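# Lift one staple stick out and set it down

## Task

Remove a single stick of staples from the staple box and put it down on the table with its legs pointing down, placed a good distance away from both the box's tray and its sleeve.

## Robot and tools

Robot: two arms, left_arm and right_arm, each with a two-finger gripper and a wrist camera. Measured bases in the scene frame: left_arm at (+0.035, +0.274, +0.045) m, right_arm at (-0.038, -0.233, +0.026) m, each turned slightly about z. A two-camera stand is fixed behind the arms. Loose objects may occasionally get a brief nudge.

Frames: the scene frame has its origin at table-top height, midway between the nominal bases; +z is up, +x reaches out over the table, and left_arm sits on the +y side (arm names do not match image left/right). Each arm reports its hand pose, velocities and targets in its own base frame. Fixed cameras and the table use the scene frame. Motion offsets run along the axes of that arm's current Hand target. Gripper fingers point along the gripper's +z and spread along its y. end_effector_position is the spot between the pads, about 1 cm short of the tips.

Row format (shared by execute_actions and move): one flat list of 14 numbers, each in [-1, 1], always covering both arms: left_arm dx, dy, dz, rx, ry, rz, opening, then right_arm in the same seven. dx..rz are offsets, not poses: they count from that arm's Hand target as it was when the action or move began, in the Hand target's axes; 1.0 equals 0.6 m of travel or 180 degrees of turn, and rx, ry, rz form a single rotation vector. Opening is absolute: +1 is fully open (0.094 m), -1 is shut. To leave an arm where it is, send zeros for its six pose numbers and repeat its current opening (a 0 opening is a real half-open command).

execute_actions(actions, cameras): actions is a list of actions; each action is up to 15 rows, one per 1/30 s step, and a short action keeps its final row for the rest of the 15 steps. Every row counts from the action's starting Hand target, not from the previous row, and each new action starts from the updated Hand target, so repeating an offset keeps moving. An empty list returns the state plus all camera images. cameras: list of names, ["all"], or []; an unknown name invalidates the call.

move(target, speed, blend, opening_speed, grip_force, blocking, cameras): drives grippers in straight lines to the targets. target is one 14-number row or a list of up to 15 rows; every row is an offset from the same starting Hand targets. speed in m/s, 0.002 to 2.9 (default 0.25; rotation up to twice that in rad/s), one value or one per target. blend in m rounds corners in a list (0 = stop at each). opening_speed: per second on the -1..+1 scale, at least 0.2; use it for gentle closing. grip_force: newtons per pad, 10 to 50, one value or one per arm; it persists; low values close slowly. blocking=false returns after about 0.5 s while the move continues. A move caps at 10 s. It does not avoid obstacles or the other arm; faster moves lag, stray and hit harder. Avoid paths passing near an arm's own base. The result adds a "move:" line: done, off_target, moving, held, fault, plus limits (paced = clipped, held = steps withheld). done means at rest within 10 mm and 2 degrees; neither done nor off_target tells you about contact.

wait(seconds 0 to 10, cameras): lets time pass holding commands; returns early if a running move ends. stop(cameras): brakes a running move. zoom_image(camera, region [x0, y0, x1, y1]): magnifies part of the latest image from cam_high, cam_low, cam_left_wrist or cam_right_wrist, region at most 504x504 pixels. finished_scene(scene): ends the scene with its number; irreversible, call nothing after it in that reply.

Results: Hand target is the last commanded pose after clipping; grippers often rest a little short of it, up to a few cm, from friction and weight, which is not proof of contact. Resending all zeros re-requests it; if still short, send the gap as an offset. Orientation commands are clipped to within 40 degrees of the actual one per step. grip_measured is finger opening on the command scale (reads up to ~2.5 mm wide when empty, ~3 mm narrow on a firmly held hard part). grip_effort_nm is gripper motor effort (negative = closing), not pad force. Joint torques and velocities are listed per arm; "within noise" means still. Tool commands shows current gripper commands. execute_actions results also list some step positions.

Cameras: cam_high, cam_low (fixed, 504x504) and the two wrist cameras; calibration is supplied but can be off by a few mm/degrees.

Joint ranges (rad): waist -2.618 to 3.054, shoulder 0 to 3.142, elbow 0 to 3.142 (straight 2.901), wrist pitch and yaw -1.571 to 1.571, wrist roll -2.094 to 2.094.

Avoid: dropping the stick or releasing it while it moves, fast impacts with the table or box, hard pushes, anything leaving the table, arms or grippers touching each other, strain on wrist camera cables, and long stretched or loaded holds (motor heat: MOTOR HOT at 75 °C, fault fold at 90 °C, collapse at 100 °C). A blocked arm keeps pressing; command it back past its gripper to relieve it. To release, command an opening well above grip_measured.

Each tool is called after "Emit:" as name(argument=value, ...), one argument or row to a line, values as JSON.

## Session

Emit:
execute_actions(
  actions=[],
)

Emit:
zoom_image(
  camera="cam_high",
  region=[240, 160, 360, 290],
)

Scene clock: 0.00 s.
left_arm: end_effector_position=(+0.4206, -0.2857, +0.2396) grip_measured=+1.000 grip_effort_nm=n/a end_effector_quat_wxyz=(+0.301, +0.336, +0.813, -0.368) | right_arm: end_effector_position=(+0.3390, +0.1584, +0.2955) grip_measured=+1.000 grip_effort_nm=n/a end_effector_quat_wxyz=(+0.349, -0.227, +0.885, +0.209)
Joint positions: left_arm=[-0.361 1.893 1.736 -0.665 0.726 0.126 0.094] | right_arm=[0.248 1.375 1.498 -0.933 -0.394 -0.095 0.094]
Joint velocities: within noise
Joint torques (N m): no reading
Heat: left arm: 35 °C; right arm: 39 °C.
Hand target: left_arm +0.4199, -0.2871, +0.2572; +0.319, +0.344, +0.801, -0.372 | right_arm +0.3384, +0.1593, +0.3053; +0.362, -0.230, +0.878, +0.211
Tool commands: left_gripper/opening=+1.0 right_gripper/opening=+1.0
camera_calibration:
cam_left_wrist: T_world_to_cam=[[-0.742725, -0.543882, 0.390579, 0.0652581], [-0.669583, 0.606975, -0.428065, 0.597091], [-0.00425501, -0.57946, -0.81499, 0.121933], [0, 0, 0, 1]] pos_world=[0.448789, -0.256271, 0.32948]
cam_right_wrist: T_world_to_cam=[[0.545998, -0.810315, -0.212782, 0.00808471], [-0.816544, -0.457873, -0.35158, 0.491937], [0.187463, 0.365708, -0.911655, 0.237561], [0, 0, 0, 1]] pos_world=[0.35274, 0.144918, 0.391249]

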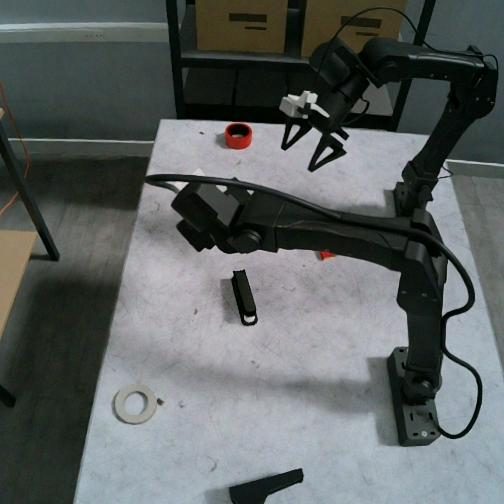

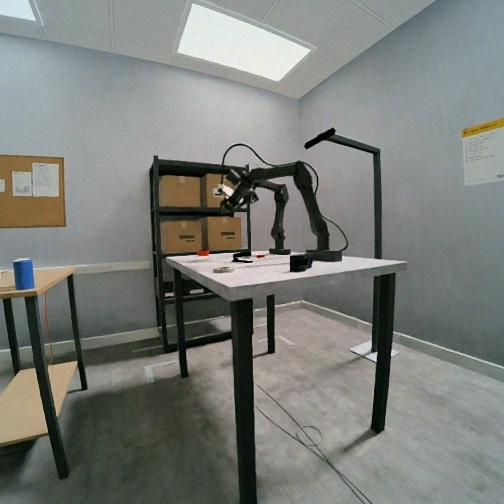

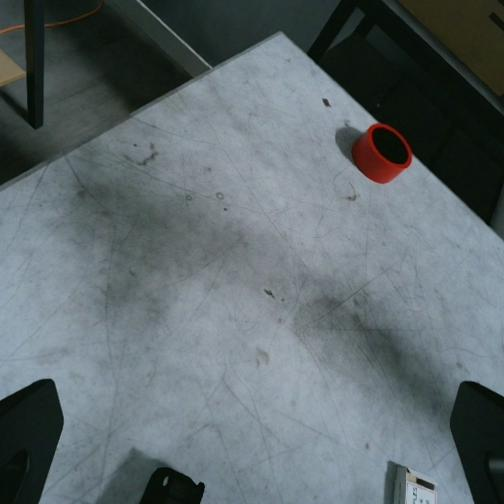

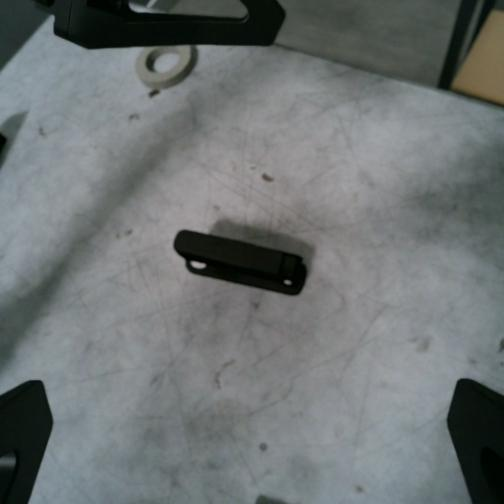

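Scaled by 3.877 from the camera's 504x504 image, which has a finer 720x720 frame.

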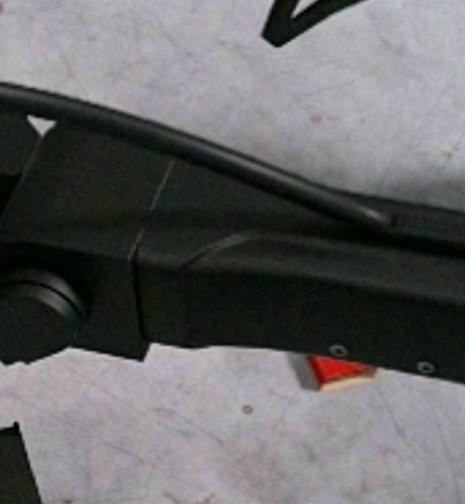

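Emit:
move(
  target=[0.4611,-0.3137,0.0022,-0.0372,0.0699,0.1286,1,0.1195,-0.1683,-0.1881,0,0,0,1],
  speed=0.2,
  cameras=["cam_high","cam_left_wrist","cam_right_wrist"],
)

Scene clock: 47.60 s.
left_arm: end_effector_position=(+0.1152, -0.2882, +0.1050) grip_measured=+1.000 grip_effort_nm=0.00 end_effector_quat_wxyz=(+0.296, +0.523, +0.773, -0.203) | right_arm: end_effector_position=(+0.2868, -0.0023, +0.2963) grip_measured=+1.000 grip_effort_nm=0.03 end_effector_quat_wxyz=(+0.350, -0.225, +0.886, +0.205)
Joint positions: left_arm=[-1.192 1.09 0.603 -0.349 0.004 -0.003 0.094] | right_arm=[-0.471 1.353 1.551 -1.432 -0.781 -0.829 0.094]
Joint torques (N m): left_arm=[-0.55 -4.67 5.9 1.7 -0.17 -0.15] | right_arm=[-0.59 -3.1 7.69 0.63 -0.64 -0.09]
Heat: left arm: 39 °C; right arm: 42 °C.
Hand target: left_arm +0.1169, -0.2932, +0.1154; +0.317, +0.516, +0.766, -0.214 | right_arm +0.2886, -0.0006, +0.3054; +0.362, -0.231, +0.878, +0.211
Off the commanded pose: left_arm 0.012 m, 3 deg | right_arm 0.009 m, 2 deg.
move: off_target (left_arm)
camera_calibration:
cam_left_wrist: T_world_to_cam=[[-0.911297, -0.411584, -0.0116556, -0.0105856], [-0.389092, 0.870067, -0.302638, 0.366785], [0.134702, -0.271258, -0.953034, 0.0966819], [0, 0, 0, 1]] pos_world=[0.120043, -0.297259, 0.203021]
cam_right_wrist: T_world_to_cam=[[0.540746, -0.815376, -0.206774, -0.0937084], [-0.818779, -0.453835, -0.351616, 0.376578], [0.192858, 0.359437, -0.913023, 0.305694], [0, 0, 0, 1]] pos_world=[0.300051, -0.0153807, 0.39214]
Images, in order (width x height): cam_high 504x504, cam_left_wrist 504x504, cam_right_wrist 504x504.

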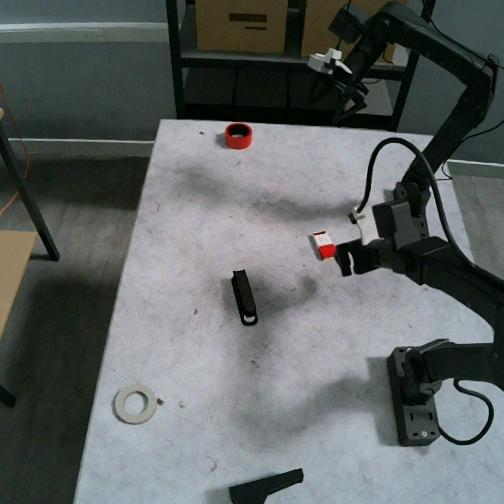

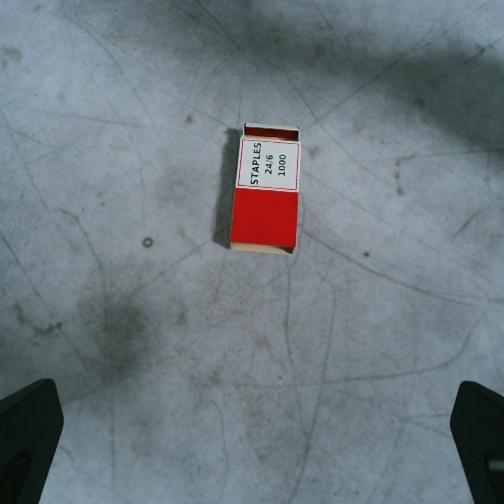

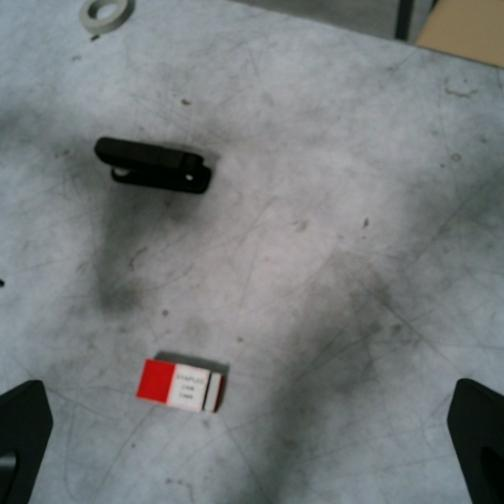

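Emit:
zoom_image(
  camera="cam_left_wrist",
  region=[205, 105, 325, 265],
)

Emit:
zoom_image(
  camera="cam_high",
  region=[300, 215, 380, 285],
)

Emit:
zoom_image(
  camera="cam_right_wrist",
  region=[125, 345, 235, 420],
)

Scaled by 3.150 from the camera's 504x504 image, which has a finer 720x720 frame.

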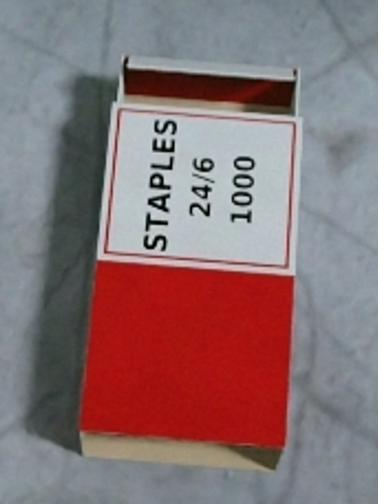

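Scaled by 6.300 from the camera's 504x504 image, which has a finer 720x720 frame.

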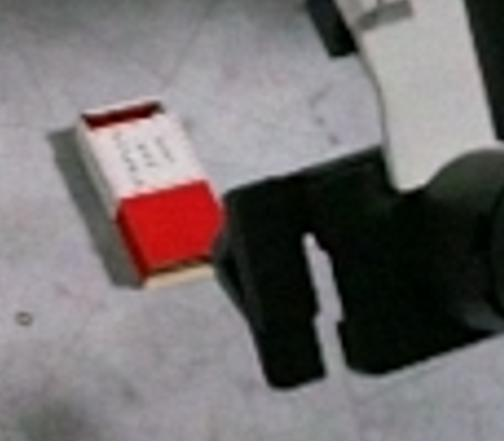

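Scaled by 4.582 from the camera's 504x504 image, which has a finer 720x720 frame.

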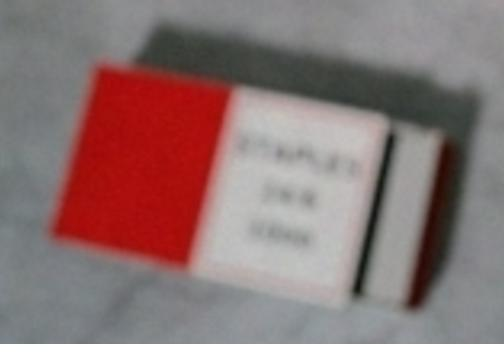

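Emit:
move(
  target=[0.0485,0.0018,0.1458,0.0059,-0.0556,0.0059,1,0.2902,-0.028,0.2647,-0.2696,0.0597,-0.3295,1],
  speed=0.2,
  cameras=["cam_high","cam_left_wrist","cam_right_wrist"],
)

Emit:
zoom_image(
  camera="cam_right_wrist",
  region=[150, 100, 370, 320],
)

Emit:
zoom_image(
  camera="cam_left_wrist",
  region=[150, 100, 370, 320],
)

Scene clock: 141.73 s.
left_arm: end_effector_position=(+0.1322, -0.3295, +0.0316) grip_measured=+1.000 grip_effort_nm=0.00 end_effector_quat_wxyz=(+0.374, +0.504, +0.735, -0.257) | right_arm: end_effector_position=(+0.2743, +0.0256, +0.0758) grip_measured=+1.000 grip_effort_nm=0.03 end_effector_quat_wxyz=(-0.169, +0.724, -0.615, -0.263)
Joint positions: left_arm=[-1.185 1.505 0.329 0.547 0.014 0.011 0.094] | right_arm=[-0.25 1.888 1.312 -1.361 -0.533 -2.084 0.094]
Joint torques (N m): left_arm=[0.64 -3.67 4.12 1.94 0.13 0.09] | right_arm=[0.39 -6.78 4.21 -0.24 -0.32 -0.1]
Heat: left arm: 39 °C; right arm: 40 °C.
Hand target: left_arm +0.1332, -0.3311, +0.0330; +0.380, +0.506, +0.729, -0.263 | right_arm +0.2733, +0.0274, +0.0711; -0.217, +0.761, -0.524, -0.316
Off the commanded pose: left_arm 0.002 m, 1 deg | right_arm 0.005 m, 14 deg.
joint sent to its limit (right arm) — joint 6 (wrist roll), lower limit. The joint targets are off in orientation, not in position.
move: off_target (right_arm)
camera_calibration:
cam_left_wrist: T_world_to_cam=[[-0.914692, -0.404097, -0.00661675, -0.0101941], [-0.348696, 0.797355, -0.492581, 0.363764], [0.204326, -0.448253, -0.870241, -0.0568164], [0, 0, 0, 1]] pos_world=[0.129128, -0.319637, 0.129672]
cam_right_wrist: T_world_to_cam=[[0.979639, 0.184242, -0.0797598, -0.265485], [0.167432, -0.968973, -0.18182, 0.0312627], [-0.110784, 0.164764, -0.980092, 0.190032], [0, 0, 0, 1]] pos_world=[0.275898, 0.0478957, 0.170758]
Images, in order (width x height): cam_high 504x504, cam_left_wrist 504x504, cam_right_wrist 504x504.

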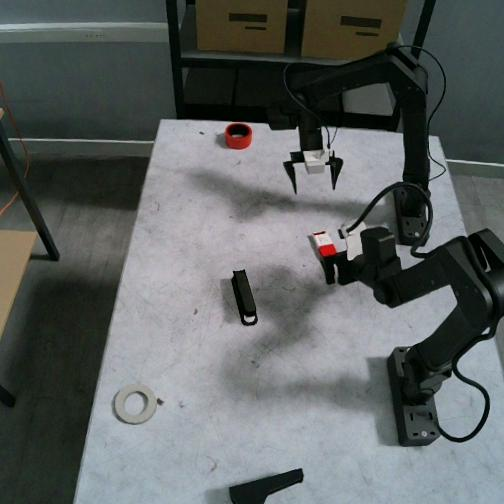

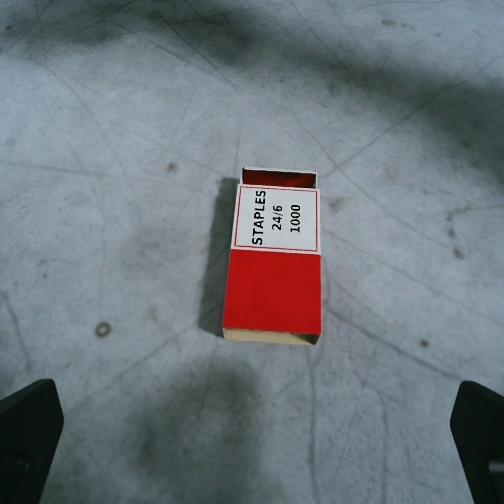

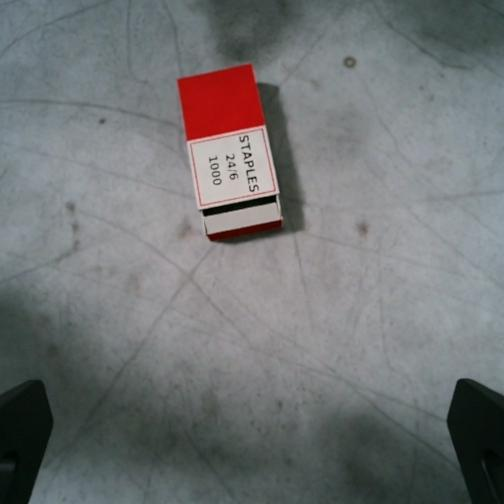

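Scaled by 2.291 from the camera's 504x504 image, which has a finer 720x720 frame.

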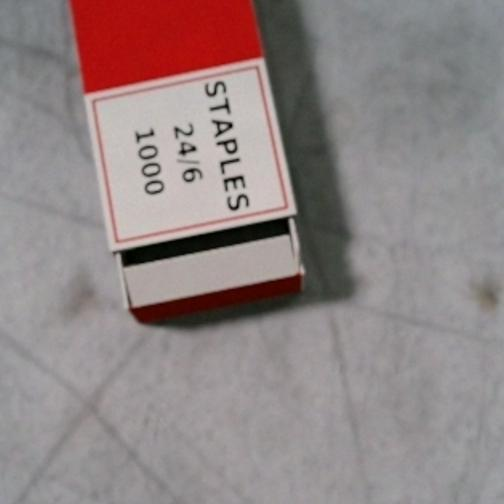

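Scaled by 2.291 from the camera's 504x504 image, which has a finer 720x720 frame.

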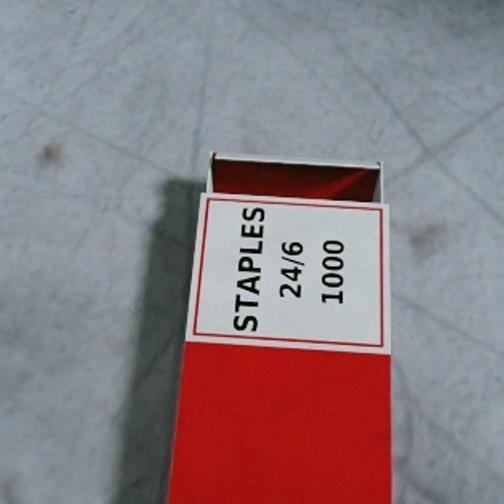

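Emit:
move(
  target=[
    [0.0111,-0.0027,0.0522,0,0,0,1,-0.0632,0.0088,-0.0758,0.1979,0.1944,0.4764,0.2],
    [0.0222,-0.0054,0.1044,0,0,0,1,-0.0332,0.001,0.0935,-0.2583,0.0045,-0.9620,0.2],
  ],
  speed=0.3,
  blend=[0.02,0],
  grip_force=[15,15],
  cameras=["cam_high","cam_left_wrist","cam_right_wrist"],
)

Scene clock: 234.63 s.
left_arm: end_effector_position=(+0.1439, -0.3615, -0.0207) grip_measured=+1.000 grip_effort_nm=0.00 end_effector_quat_wxyz=(+0.367, +0.508, +0.738, -0.252) | right_arm: end_effector_position=(+0.2548, +0.0741, +0.0487) grip_measured=+0.202 grip_effort_nm=-0.07 end_effector_quat_wxyz=(-0.102, +0.567, +0.814, +0.074)
Joint positions: left_arm=[-1.188 1.899 0.429 0.822 0.014 0.011 0.094] | right_arm=[0.113 1.645 1.046 -1.03 -0.247 1.322 0.056]
Joint torques (N m): left_arm=[-0.57 -5.49 4.75 1.87 -0.01 -0.04] | right_arm=[0.7 -5.74 4.51 0.3 -0.22 0.14]
Heat: left arm: 40 °C; right arm: 40 °C.
Hand target: left_arm +0.1456, -0.3732, -0.0138; +0.380, +0.506, +0.729, -0.263 | right_arm +0.2536, +0.0775, +0.0457; -0.107, +0.568, +0.813, +0.075
Off the commanded pose: left_arm 0.014 m, 2 deg | right_arm 0.005 m, 1 deg.
grip_force (N): 15, 15
move: off_target (left_arm)
camera_calibration:
cam_left_wrist: T_world_to_cam=[[-0.915989, -0.401139, -0.00719953, -0.0114892], [-0.349745, 0.807168, -0.475561, 0.371756], [0.196577, -0.433091, -0.879653, -0.112691], [0, 0, 0, 1]] pos_world=[0.141648, -0.353484, 0.0775815]
cam_right_wrist: T_world_to_cam=[[-0.93881, -0.34442, -0.00340638, 0.266933], [-0.265142, 0.716332, 0.645421, 0.0216516], [-0.219856, 0.606831, -0.763819, 0.137824], [0, 0, 0, 1]] pos_world=[0.286641, -0.00720849, 0.0922072]
Images, in order (width x height): cam_high 504x504, cam_left_wrist 504x504, cam_right_wrist 504x504.

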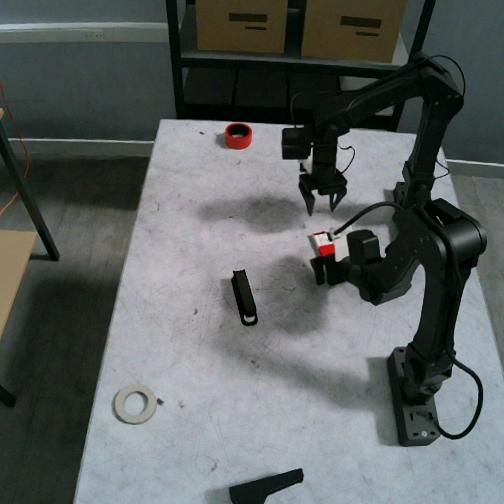

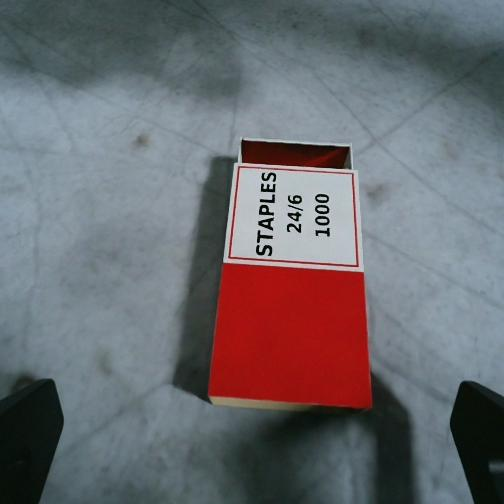

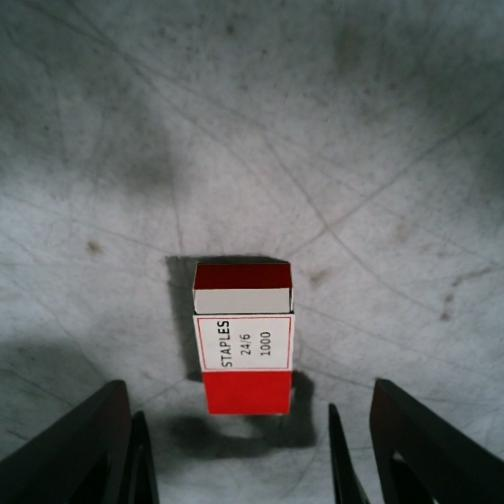

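Emit:
move(
  target=[-0.0078,-0.0127,0.033,0,0,0,1,-0.0048,0.0043,0.1023,0,0,0,0.2],
  speed=0.08,
  cameras=["cam_left_wrist","cam_right_wrist"],
)

Emit:
zoom_image(
  camera="cam_right_wrist",
  region=[110, 250, 390, 504],
)

Scene clock: 276.83 s.
left_arm: end_effector_position=(+0.1436, -0.3826, -0.0272) grip_measured=+1.000 grip_effort_nm=0.00 end_effector_quat_wxyz=(+0.368, +0.511, +0.735, -0.252) | right_arm: end_effector_position=(+0.2534, +0.0878, -0.0104) grip_measured=+0.202 grip_effort_nm=-0.07 end_effector_quat_wxyz=(-0.101, +0.567, +0.814, +0.076)
Joint positions: left_arm=[-1.217 1.975 0.506 0.823 -0.006 0.002 0.094] | right_arm=[0.163 1.751 0.903 -0.764 -0.25 1.373 0.056]
Joint torques (N m): left_arm=[-0.53 -6.09 4.68 1.89 -0.05 -0.12] | right_arm=[0.61 -5.71 4.18 0.32 -0.23 0.13]
Heat: left arm: 39 °C; right arm: 39 °C.
Hand target: left_arm +0.1451, -0.3935, -0.0213; +0.380, +0.505, +0.729, -0.263 | right_arm +0.2516, +0.0907, -0.0143; -0.107, +0.568, +0.813, +0.075
Off the commanded pose: left_arm 0.013 m, 2 deg | right_arm 0.005 m, 1 deg.
grip_force (N): 15, 15
move: off_target (left_arm)
camera_calibration:
cam_left_wrist: T_world_to_cam=[[-0.919021, -0.394009, -0.0125926, -0.0173162], [-0.340632, 0.809788, -0.477716, 0.385096], [0.198422, -0.434742, -0.878424, -0.128377], [0, 0, 0, 1]] pos_world=[0.140735, -0.37448, 0.0709787]
cam_right_wrist: T_world_to_cam=[[-0.938822, -0.344319, -0.0076021, 0.27006], [-0.267602, 0.715394, 0.645446, 0.050332], [-0.216801, 0.607993, -0.763768, 0.0832025], [0, 0, 0, 1]] pos_world=[0.285045, 0.00639306, 0.0331138]
Images, in order (width x height): cam_left_wrist 504x504, cam_right_wrist 504x504.

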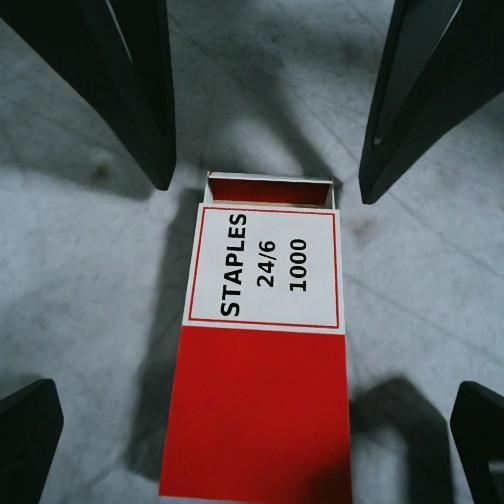

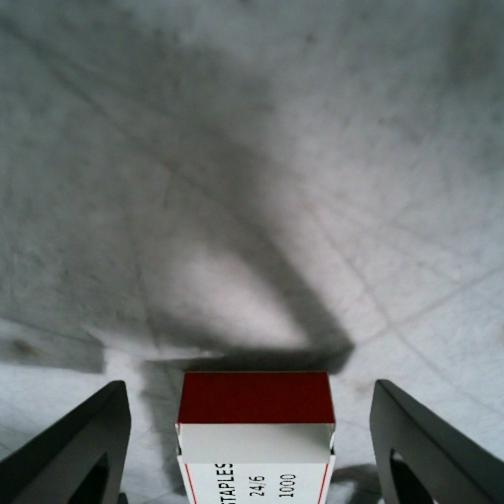

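Scaled by 1.800 from the camera's 504x504 image, which has a finer 720x720 frame.

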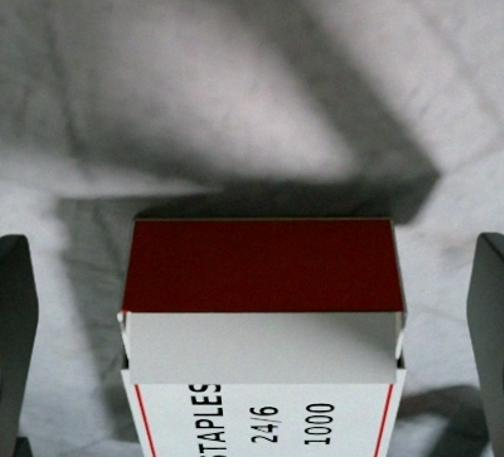

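Emit:
move(
  target=[
    [0,0,0,0,0,0,-0.33,0.0097,0,0.0027,0,0,0,0.2],
    [0,0,0,0,0,0,-0.33,0.0097,0,0.0027,0,0,0,-0.36],
  ],
  speed=0.05,
  opening_speed=0.5,
  cameras=["cam_left_wrist","cam_right_wrist"],
)

Emit:
zoom_image(
  camera="cam_left_wrist",
  region=[130, 130, 400, 330],
)

Scene clock: 334.23 s.
left_arm: end_effector_position=(+0.1440, -0.3825, -0.0271) grip_measured=-0.180 grip_effort_nm=-0.38 end_effector_quat_wxyz=(+0.369, +0.511, +0.735, -0.251) | right_arm: end_effector_position=(+0.2518, +0.0937, -0.0112) grip_measured=-0.242 grip_effort_nm=-0.33 end_effector_quat_wxyz=(-0.102, +0.567, +0.814, +0.075)
Joint positions: left_arm=[-1.217 1.975 0.506 0.823 -0.009 0.002 0.039] | right_arm=[0.185 1.751 0.899 -0.755 -0.251 1.396 0.036]
Joint torques (N m): left_arm=[-0.53 -6.11 4.68 1.88 -0.03 -0.13] | right_arm=[0.61 -6.01 4.01 0.32 -0.22 0.13]
Heat: left arm: 40 °C; right arm: 39 °C.
Hand target: left_arm +0.1451, -0.3936, -0.0213; +0.380, +0.506, +0.729, -0.263 | right_arm +0.2494, +0.0964, -0.0144; -0.107, +0.568, +0.813, +0.075
Off the commanded pose: left_arm 0.013 m, 2 deg | right_arm 0.005 m, 1 deg.
grip_force (N): 15, 15
move: off_target (left_arm)
camera_calibration:
cam_left_wrist: T_world_to_cam=[[-0.918138, -0.396008, -0.0141891, -0.0177646], [-0.341615, 0.809158, -0.478082, 0.385093], [0.200805, -0.434098, -0.878201, -0.128417], [0, 0, 0, 1]] pos_world=[0.14103, -0.374382, 0.0710781]
cam_right_wrist: T_world_to_cam=[[-0.93884, -0.3443, -0.00613578, 0.270504], [-0.266571, 0.715379, 0.645889, 0.0460311], [-0.21799, 0.608022, -0.763406, 0.0789637], [0, 0, 0, 1]] pos_world=[0.283444, 0.0121931, 0.0322102]
Images, in order (width x height): cam_left_wrist 504x504, cam_right_wrist 504x504.

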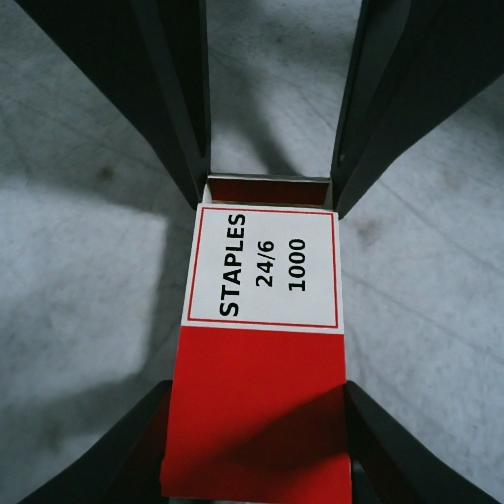

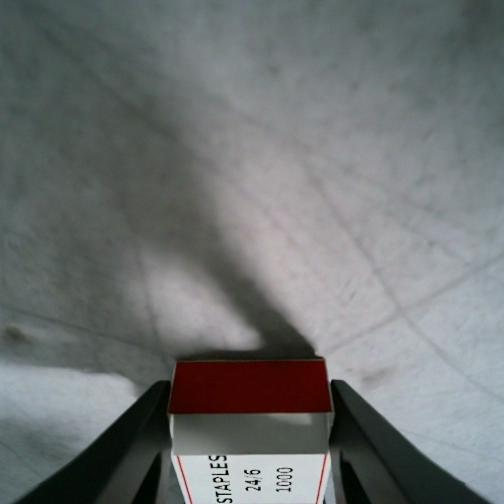

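Scaled by 1.867 from the camera's 504x504 image, which has a finer 720x720 frame.

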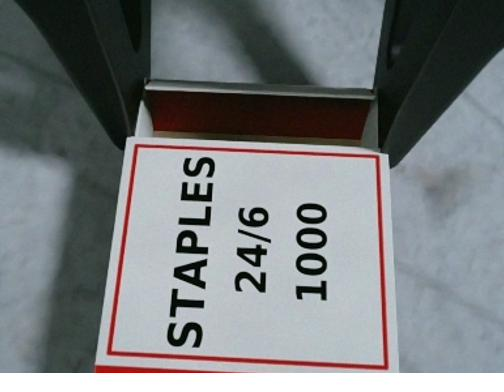

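Emit:
move(
  target=[0.0526,0.0017,-0.0751,0,0,0,-0.33,-0.0483,0,-0.013,0,0,0,-0.36],
  speed=0.04,
  cameras=["cam_left_wrist","cam_right_wrist"],
)

Scene clock: 347.73 s.
left_arm: end_effector_position=(+0.1301, -0.3451, -0.0255) grip_measured=-0.182 grip_effort_nm=-0.38 end_effector_quat_wxyz=(+0.380, +0.507, +0.729, -0.260) | right_arm: end_effector_position=(+0.2487, +0.0863, -0.0105) grip_measured=-0.242 grip_effort_nm=-0.35 end_effector_quat_wxyz=(-0.138, +0.565, +0.808, +0.101)
Joint positions: left_arm=[-1.217 1.93 0.323 0.995 -0.008 0.002 0.038] | right_arm=[0.104 1.767 0.899 -0.782 -0.333 1.311 0.036]
Joint torques (N m): left_arm=[-0.4 -8.98 1.22 1.55 -0.04 -0.11] | right_arm=[-1.96 -5.48 6.68 0.15 0.54 -0.13]
Heat: left arm: 40 °C; right arm: 39 °C.
Hand target: left_arm +0.1268, -0.3416, -0.0214; +0.380, +0.506, +0.729, -0.263 | right_arm +0.2597, +0.0682, -0.0144; -0.107, +0.568, +0.813, +0.075
Off the commanded pose: left_arm 0.006 m, 0 deg | right_arm 0.022 m, 5 deg.
grip_force (N): 15, 15
move: off_target (right_arm)
camera_calibration:
cam_left_wrist: T_world_to_cam=[[-0.918271, -0.395772, -0.0119635, -0.0156185], [-0.335676, 0.794151, -0.506603, 0.344199], [0.21, -0.461183, -0.862097, -0.118112], [0, 0, 0, 1]] pos_world=[0.126001, -0.333998, 0.0723616]
cam_right_wrist: T_world_to_cam=[[-0.940195, -0.340587, -0.00577264, 0.265129], [-0.243408, 0.659883, 0.710849, 0.0496998], [-0.238297, 0.669742, -0.703321, 0.0836311], [0, 0, 0, 1]] pos_world=[0.281299, 0.00149218, 0.025021]
Images, in order (width x height): cam_left_wrist 504x504, cam_right_wrist 504x504.

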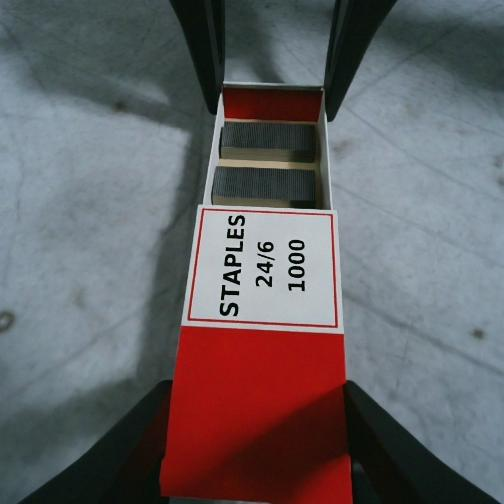

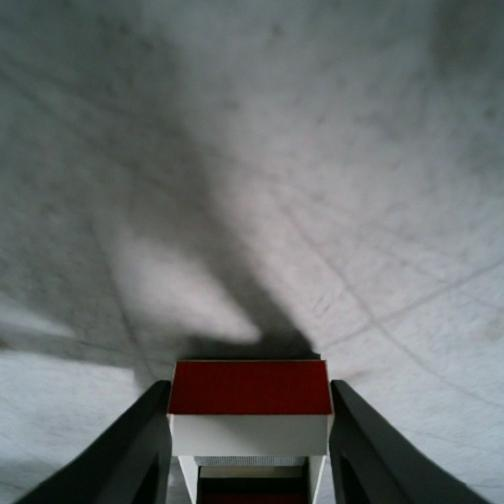

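Emit:
move(
  target=[0.0526,0.0017,-0.0751,0,0,0,-0.33,0,0,0,0,0,0,-0.36],
  speed=0.03,
  cameras=["cam_left_wrist","cam_right_wrist"],
)

Emit:
zoom_image(
  camera="cam_left_wrist",
  region=[130, 20, 390, 260],
)

Scene clock: 358.70 s.
left_arm: end_effector_position=(+0.1088, -0.2875, -0.0292) grip_measured=-0.193 grip_effort_nm=-0.38 end_effector_quat_wxyz=(+0.371, +0.510, +0.733, -0.254) | right_arm: end_effector_position=(+0.2533, +0.0750, -0.0119) grip_measured=-0.242 grip_effort_nm=-0.35 end_effector_quat_wxyz=(-0.118, +0.568, +0.810, +0.085)
Joint positions: left_arm=[-1.217 1.853 0.092 1.122 -0.008 0.002 0.038] | right_arm=[0.092 1.767 0.906 -0.782 -0.284 1.303 0.036]
Joint torques (N m): left_arm=[-0.18 -6.76 1.09 1.72 0 -0.11] | right_arm=[-0.76 -5.33 6.13 0.19 0.11 -0.07]
Heat: left arm: 40 °C; right arm: 39 °C.
Hand target: left_arm +0.1084, -0.2898, -0.0214; +0.380, +0.506, +0.729, -0.263 | right_arm +0.2598, +0.0683, -0.0143; -0.107, +0.568, +0.813, +0.075
Off the commanded pose: left_arm 0.008 m, 2 deg | right_arm 0.010 m, 2 deg.
grip_force (N): 15, 15
move: done
camera_calibration:
cam_left_wrist: T_world_to_cam=[[-0.918389, -0.395452, -0.0133775, -0.0123102], [-0.340105, 0.806228, -0.484072, 0.294059], [0.202213, -0.440017, -0.874926, -0.0836713], [0, 0, 0, 1]] pos_world=[0.105625, -0.278764, 0.068975]
cam_right_wrist: T_world_to_cam=[[-0.940678, -0.339285, -0.00333397, 0.265651], [-0.252474, 0.69336, 0.674913, 0.0586286], [-0.226676, 0.635718, -0.73789, 0.0905361], [0, 0, 0, 1]] pos_world=[0.285216, -0.00807481, 0.0281221]
Images, in order (width x height): cam_left_wrist 504x504, cam_right_wrist 504x504.

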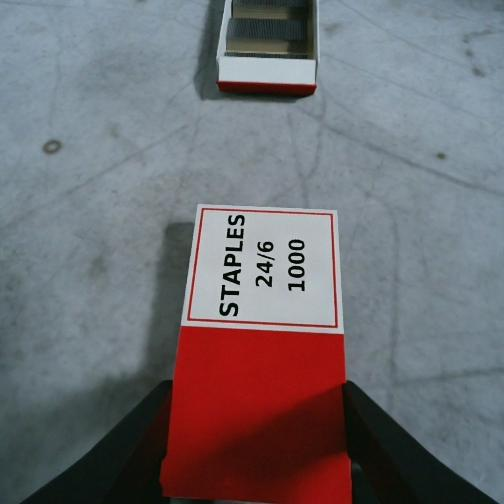

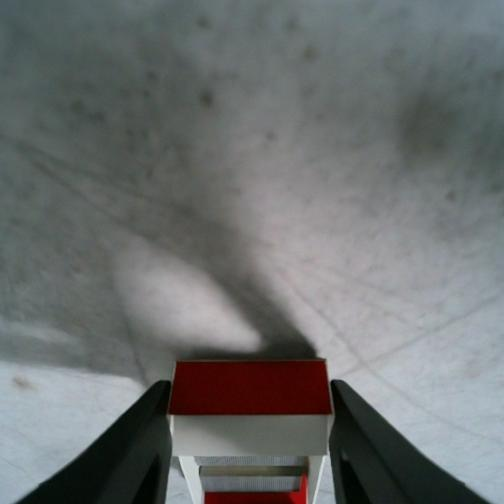

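Scaled by 1.938 from the camera's 504x504 image, which has a finer 720x720 frame.

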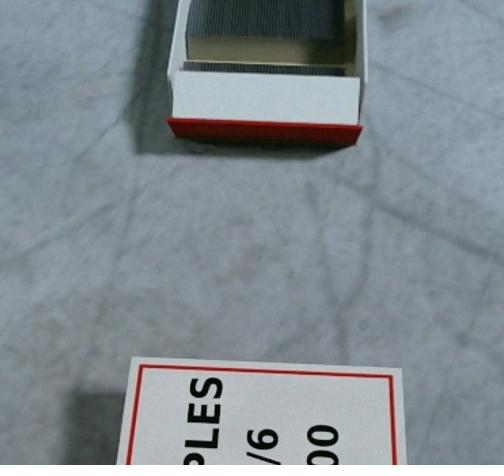

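Emit:
move(
  target=[
    [0,0,0,0,0,0,0.1,0.019,-0.0087,0.005,0,0,0,0.1],
    [0,0,0,0,0,0,0.1,0.0513,-0.0087,-0.1155,0,0,0,0.1],
    [0,0,0,0,0,0,0.1,0.0972,-0.0065,-0.109,0.0655,-0.0654,-0.4958,0.1],
  ],
  speed=[0.05,0.15,0.3],
  blend=[0,0.02,0],
  cameras=["cam_high","cam_left_wrist","cam_right_wrist"],
)

Emit:
zoom_image(
  camera="cam_right_wrist",
  region=[120, 160, 400, 400],
)

Scene clock: 405.50 s.
left_arm: end_effector_position=(+0.1088, -0.2874, -0.0293) grip_measured=+0.098 grip_effort_nm=0.10 end_effector_quat_wxyz=(+0.371, +0.510, +0.734, -0.253) | right_arm: end_effector_position=(+0.2387, +0.1032, +0.0572) grip_measured=+0.098 grip_effort_nm=0.14 end_effector_quat_wxyz=(-0.023, -0.165, +0.986, +0.001)
Joint positions: left_arm=[-1.217 1.853 0.092 1.121 -0.008 0.002 0.052] | right_arm=[0.396 1.611 1.069 -1.074 -0.012 0.064 0.052]
Joint torques (N m): left_arm=[-0.12 -6.75 1.13 1.74 -0.02 -0.09] | right_arm=[0.42 -8.76 4.68 0.36 0.09 -0.07]
Heat: left arm: 41 °C; right arm: 40 °C.
Hand target: left_arm +0.1084, -0.2898, -0.0214; +0.380, +0.506, +0.729, -0.263 | right_arm +0.2425, +0.1038, +0.0640; +0.000, -0.173, +0.985, +0.000
Off the commanded pose: left_arm 0.008 m, 2 deg | right_arm 0.008 m, 3 deg.
grip_force (N): 15, 15
move: off_target (right_arm)
camera_calibration:
cam_left_wrist: T_world_to_cam=[[-0.918369, -0.3955, -0.013377, -0.0123272], [-0.340223, 0.806374, -0.483746, 0.294043], [0.202108, -0.439706, -0.875106, -0.0836489], [0, 0, 0, 1]] pos_world=[0.105625, -0.278764, 0.0688752]
cam_right_wrist: T_world_to_cam=[[0.3238, -0.94609, -0.00816528, 0.0227739], [-0.831815, -0.288781, 0.474015, 0.239925], [-0.450819, -0.146694, -0.880479, 0.262737], [0, 0, 0, 1]] pos_world=[0.310646, 0.129374, 0.117792]
Images, in order (width x height): cam_high 504x504, cam_left_wrist 504x504, cam_right_wrist 504x504.

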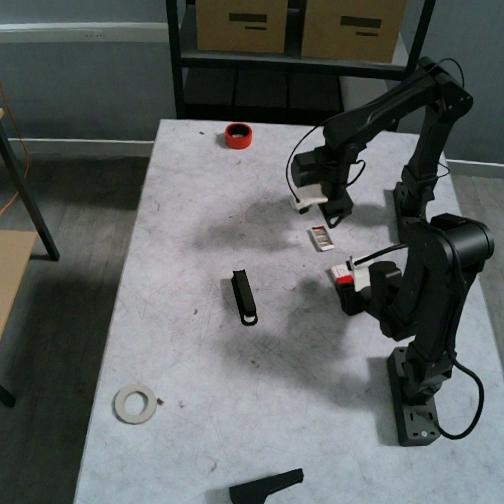

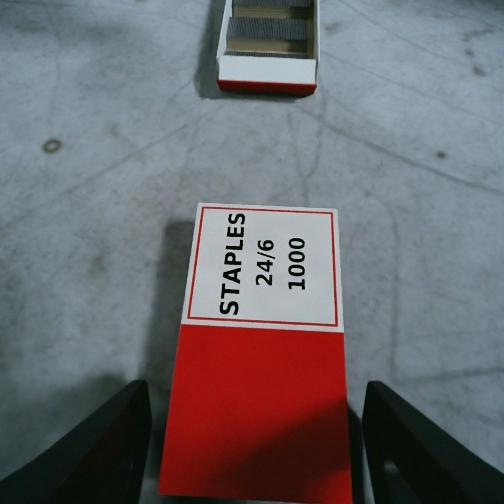

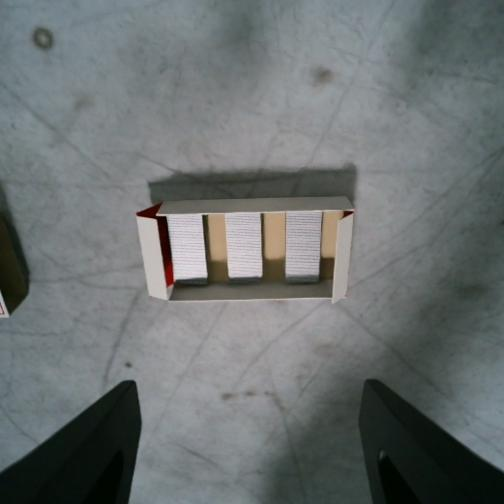

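Scaled by 1.800 from the camera's 504x504 image, which has a finer 720x720 frame.

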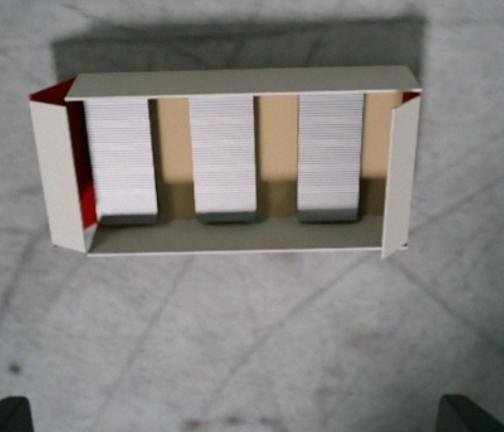

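Emit:
move(
  target=[0,0,0,0,0,0,0.1,-0.0058,0.0062,0.09,0,0,0,-0.6],
  speed=0.1,
  cameras=["cam_left_wrist","cam_right_wrist"],
)

Emit:
zoom_image(
  camera="cam_right_wrist",
  region=[120, 250, 400, 490],
)

Emit:
zoom_image(
  camera="cam_left_wrist",
  region=[170, 0, 380, 110],
)

Scene clock: 454.40 s.
left_arm: end_effector_position=(+0.1088, -0.2874, -0.0293) grip_measured=+0.098 grip_effort_nm=0.10 end_effector_quat_wxyz=(+0.371, +0.510, +0.734, -0.253) | right_arm: end_effector_position=(+0.2430, +0.1079, +0.0133) grip_measured=-0.598 grip_effort_nm=-0.07 end_effector_quat_wxyz=(-0.002, -0.171, +0.985, +0.005)
Joint positions: left_arm=[-1.217 1.853 0.092 1.121 -0.008 0.002 0.052] | right_arm=[0.406 1.66 0.935 -0.848 -0.011 0.063 0.019]
Joint torques (N m): left_arm=[-0.13 -6.71 1.18 1.73 0.01 -0.09] | right_arm=[0.7 -5.44 4.68 0.44 0.09 0.06]
Heat: left arm: 41 °C; right arm: 39 °C.
Hand target: left_arm +0.1084, -0.2898, -0.0214; +0.380, +0.506, +0.729, -0.263 | right_arm +0.2445, +0.1085, +0.0100; +0.000, -0.173, +0.985, +0.000
Off the commanded pose: left_arm 0.008 m, 2 deg | right_arm 0.004 m, 1 deg.
grip_force (N): 15, 15
move: done
camera_calibration:
cam_left_wrist: T_world_to_cam=[[-0.918369, -0.3955, -0.013377, -0.0123272], [-0.340223, 0.806374, -0.483746, 0.294043], [0.202108, -0.439706, -0.875106, -0.0836489], [0, 0, 0, 1]] pos_world=[0.105625, -0.278764, 0.0688752]
cam_right_wrist: T_world_to_cam=[[0.334303, -0.942406, -0.0106135, 0.0225634], [-0.846479, -0.305188, 0.436272, 0.271426], [-0.414385, -0.136863, -0.899752, 0.21703], [0, 0, 0, 1]] pos_world=[0.312147, 0.133803, 0.0770975]
Images, in order (width x height): cam_left_wrist 504x504, cam_right_wrist 504x504.

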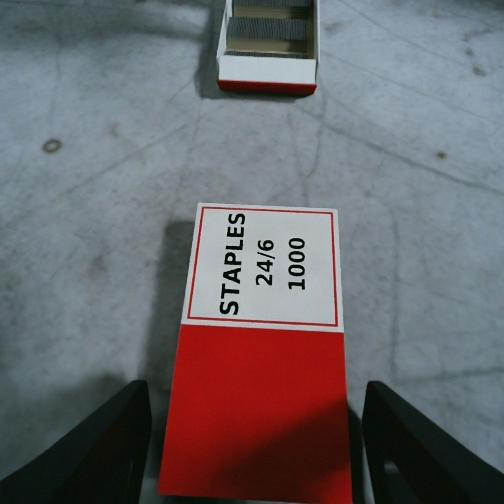

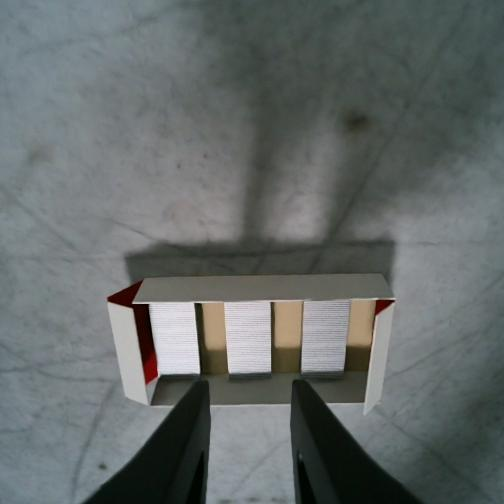

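Scaled by 1.800 from the camera's 504x504 image, which has a finer 720x720 frame.

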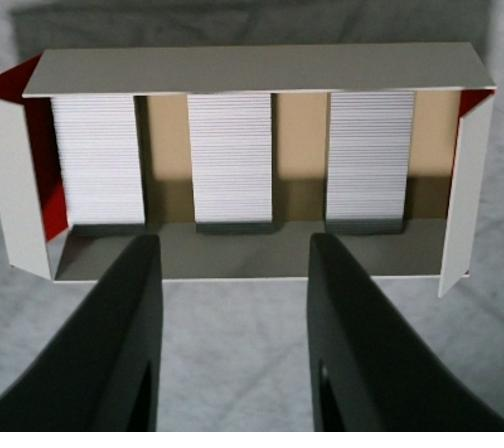

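Scaled by 2.400 from the camera's 504x504 image, which has a finer 720x720 frame.

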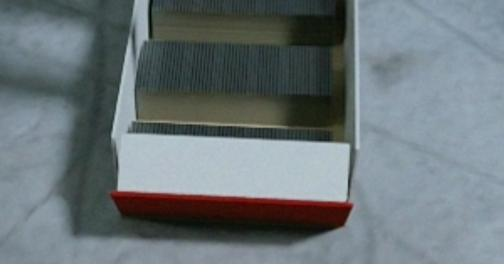

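Emit:
move(
  target=[0,0,0,0,0,0,0.1,0.0033,0.0007,0.03,0,0,0,-0.67],
  speed=0.06,
  cameras=["cam_right_wrist"],
)

Emit:
zoom_image(
  camera="cam_right_wrist",
  region=[120, 290, 400, 504],
)

Scene clock: 475.00 s.
left_arm: end_effector_position=(+0.1088, -0.2874, -0.0293) grip_measured=+0.098 grip_effort_nm=0.10 end_effector_quat_wxyz=(+0.371, +0.510, +0.734, -0.253) | right_arm: end_effector_position=(+0.2423, +0.1076, -0.0037) grip_measured=-0.668 grip_effort_nm=-0.07 end_effector_quat_wxyz=(-0.001, -0.171, +0.985, +0.006)
Joint positions: left_arm=[-1.217 1.853 0.092 1.121 -0.008 0.002 0.052] | right_arm=[0.406 1.689 0.889 -0.769 -0.011 0.063 0.016]
Joint torques (N m): left_arm=[-0.27 -6.82 1.2 1.73 0.01 -0.09] | right_arm=[0.88 -5.35 4.36 0.45 0.08 0.09]
Heat: left arm: 41 °C; right arm: 39 °C.
Hand target: left_arm +0.1084, -0.2898, -0.0214; +0.380, +0.506, +0.729, -0.263 | right_arm +0.2425, +0.1083, -0.0081; +0.000, -0.173, +0.985, +0.000
Off the commanded pose: left_arm 0.008 m, 2 deg | right_arm 0.004 m, 1 deg.
grip_force (N): 15, 15
move: done
camera_calibration:
cam_right_wrist: T_world_to_cam=[[0.334364, -0.942382, -0.0107951, 0.0222983], [-0.848003, -0.305836, 0.432846, 0.278636], [-0.411208, -0.135574, -0.901403, 0.200435], [0, 0, 0, 1]] pos_world=[0.311249, 0.133404, 0.0603069]
Images, in order (width x height): cam_right_wrist 504x504.

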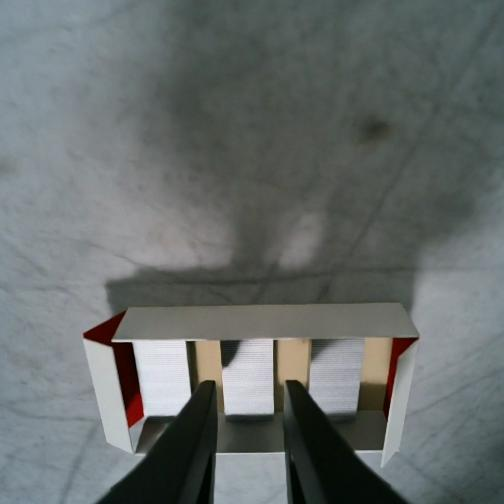

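Scaled by 1.800 from the camera's 504x504 image, which has a finer 720x720 frame.

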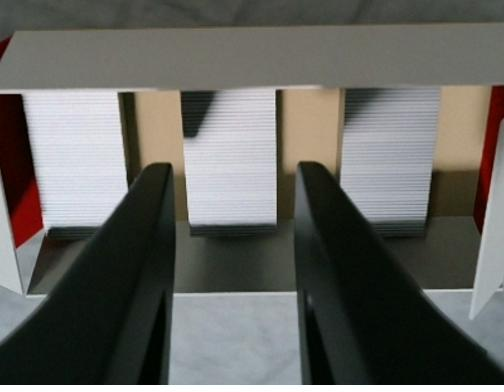

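Emit:
move(
  target=[0,0,0,0,0,0,0.1,0.0005,0.0011,0.0167,0,0,0,-0.67],
  speed=0.04,
  cameras=["cam_right_wrist"],
)

Emit:
zoom_image(
  camera="cam_right_wrist",
  region=[120, 310, 400, 504],
)

Scene clock: 492.87 s.
left_arm: end_effector_position=(+0.1088, -0.2874, -0.0293) grip_measured=+0.098 grip_effort_nm=0.10 end_effector_quat_wxyz=(+0.371, +0.510, +0.734, -0.253) | right_arm: end_effector_position=(+0.2424, +0.1082, -0.0133) grip_measured=-0.668 grip_effort_nm=-0.07 end_effector_quat_wxyz=(+0.000, -0.172, +0.985, +0.006)
Joint positions: left_arm=[-1.217 1.853 0.092 1.121 -0.008 0.002 0.052] | right_arm=[0.409 1.711 0.869 -0.725 -0.011 0.064 0.016]
Joint torques (N m): left_arm=[-0.18 -6.69 1.18 1.74 0 -0.1] | right_arm=[0.94 -5.35 4.16 0.46 0.08 0.1]
Heat: left arm: 41 °C; right arm: 39 °C.
Hand target: left_arm +0.1084, -0.2898, -0.0214; +0.380, +0.506, +0.729, -0.263 | right_arm +0.2421, +0.1089, -0.0180; +0.000, -0.173, +0.985, +0.000
Off the commanded pose: left_arm 0.008 m, 2 deg | right_arm 0.005 m, 1 deg.
grip_force (N): 15, 15
move: done
camera_calibration:
cam_right_wrist: T_world_to_cam=[[0.335831, -0.941863, -0.0105857, 0.0223567], [-0.84832, -0.307323, 0.431167, 0.283215], [-0.409354, -0.135819, -0.90221, 0.191516], [0, 0, 0, 1]] pos_world=[0.311147, 0.134107, 0.0509111]
Images, in order (width x height): cam_right_wrist 504x504.

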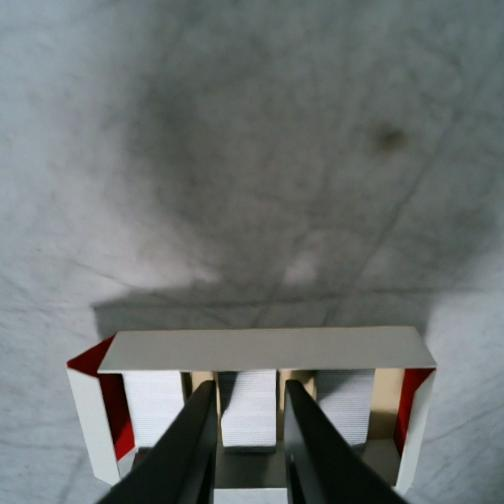

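Scaled by 1.800 from the camera's 504x504 image, which has a finer 720x720 frame.

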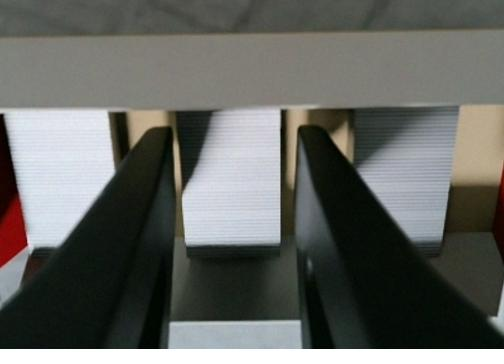

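Emit:
move(
  target=[0,0,0,0,0,0,0.1,0,0.0008,0.005,0,0,0,-0.67],
  speed=0.03,
  cameras=["cam_right_wrist"],
)

Emit:
zoom_image(
  camera="cam_right_wrist",
  region=[120, 310, 400, 504],
)

Scene clock: 500.37 s.
left_arm: end_effector_position=(+0.1088, -0.2874, -0.0293) grip_measured=+0.098 grip_effort_nm=0.10 end_effector_quat_wxyz=(+0.371, +0.510, +0.734, -0.253) | right_arm: end_effector_position=(+0.2418, +0.1092, -0.0164) grip_measured=-0.668 grip_effort_nm=-0.07 end_effector_quat_wxyz=(+0.000, -0.173, +0.985, +0.006)
Joint positions: left_arm=[-1.217 1.853 0.092 1.121 -0.008 0.002 0.052] | right_arm=[0.413 1.719 0.863 -0.713 -0.011 0.064 0.016]
Joint torques (N m): left_arm=[-0.25 -6.72 1.17 1.72 -0.02 -0.08] | right_arm=[0.7 -5.37 4.15 0.44 0.09 0.12]
Heat: left arm: 41 °C; right arm: 39 °C.
Hand target: left_arm +0.1084, -0.2898, -0.0214; +0.380, +0.506, +0.729, -0.263 | right_arm +0.2419, +0.1093, -0.0210; +0.000, -0.173, +0.985, +0.000
Off the commanded pose: left_arm 0.008 m, 2 deg | right_arm 0.005 m, 1 deg.
grip_force (N): 15, 15
move: done
camera_calibration:
cam_right_wrist: T_world_to_cam=[[0.339376, -0.940593, -0.0104702, 0.0224806], [-0.846866, -0.310365, 0.431847, 0.284365], [-0.409442, -0.137692, -0.901886, 0.188911], [0, 0, 0, 1]] pos_world=[0.310537, 0.135413, 0.0478091]
Images, in order (width x height): cam_right_wrist 504x504.

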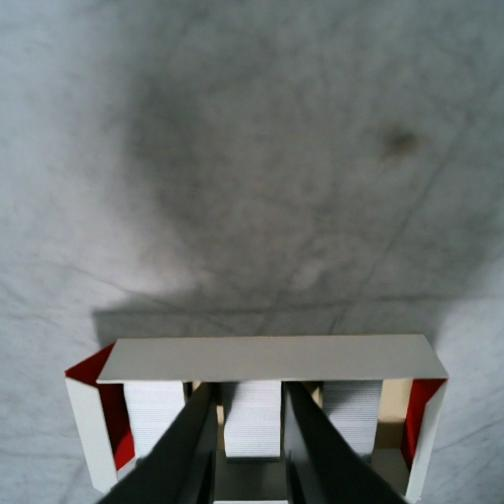

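Scaled by 1.800 from the camera's 504x504 image, which has a finer 720x720 frame.

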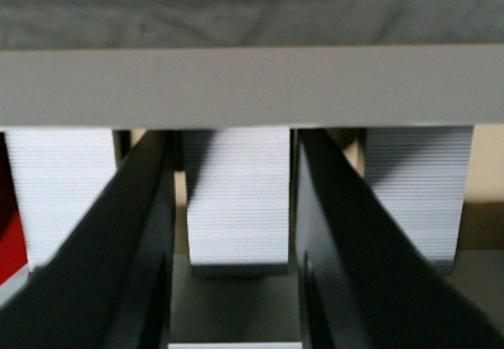

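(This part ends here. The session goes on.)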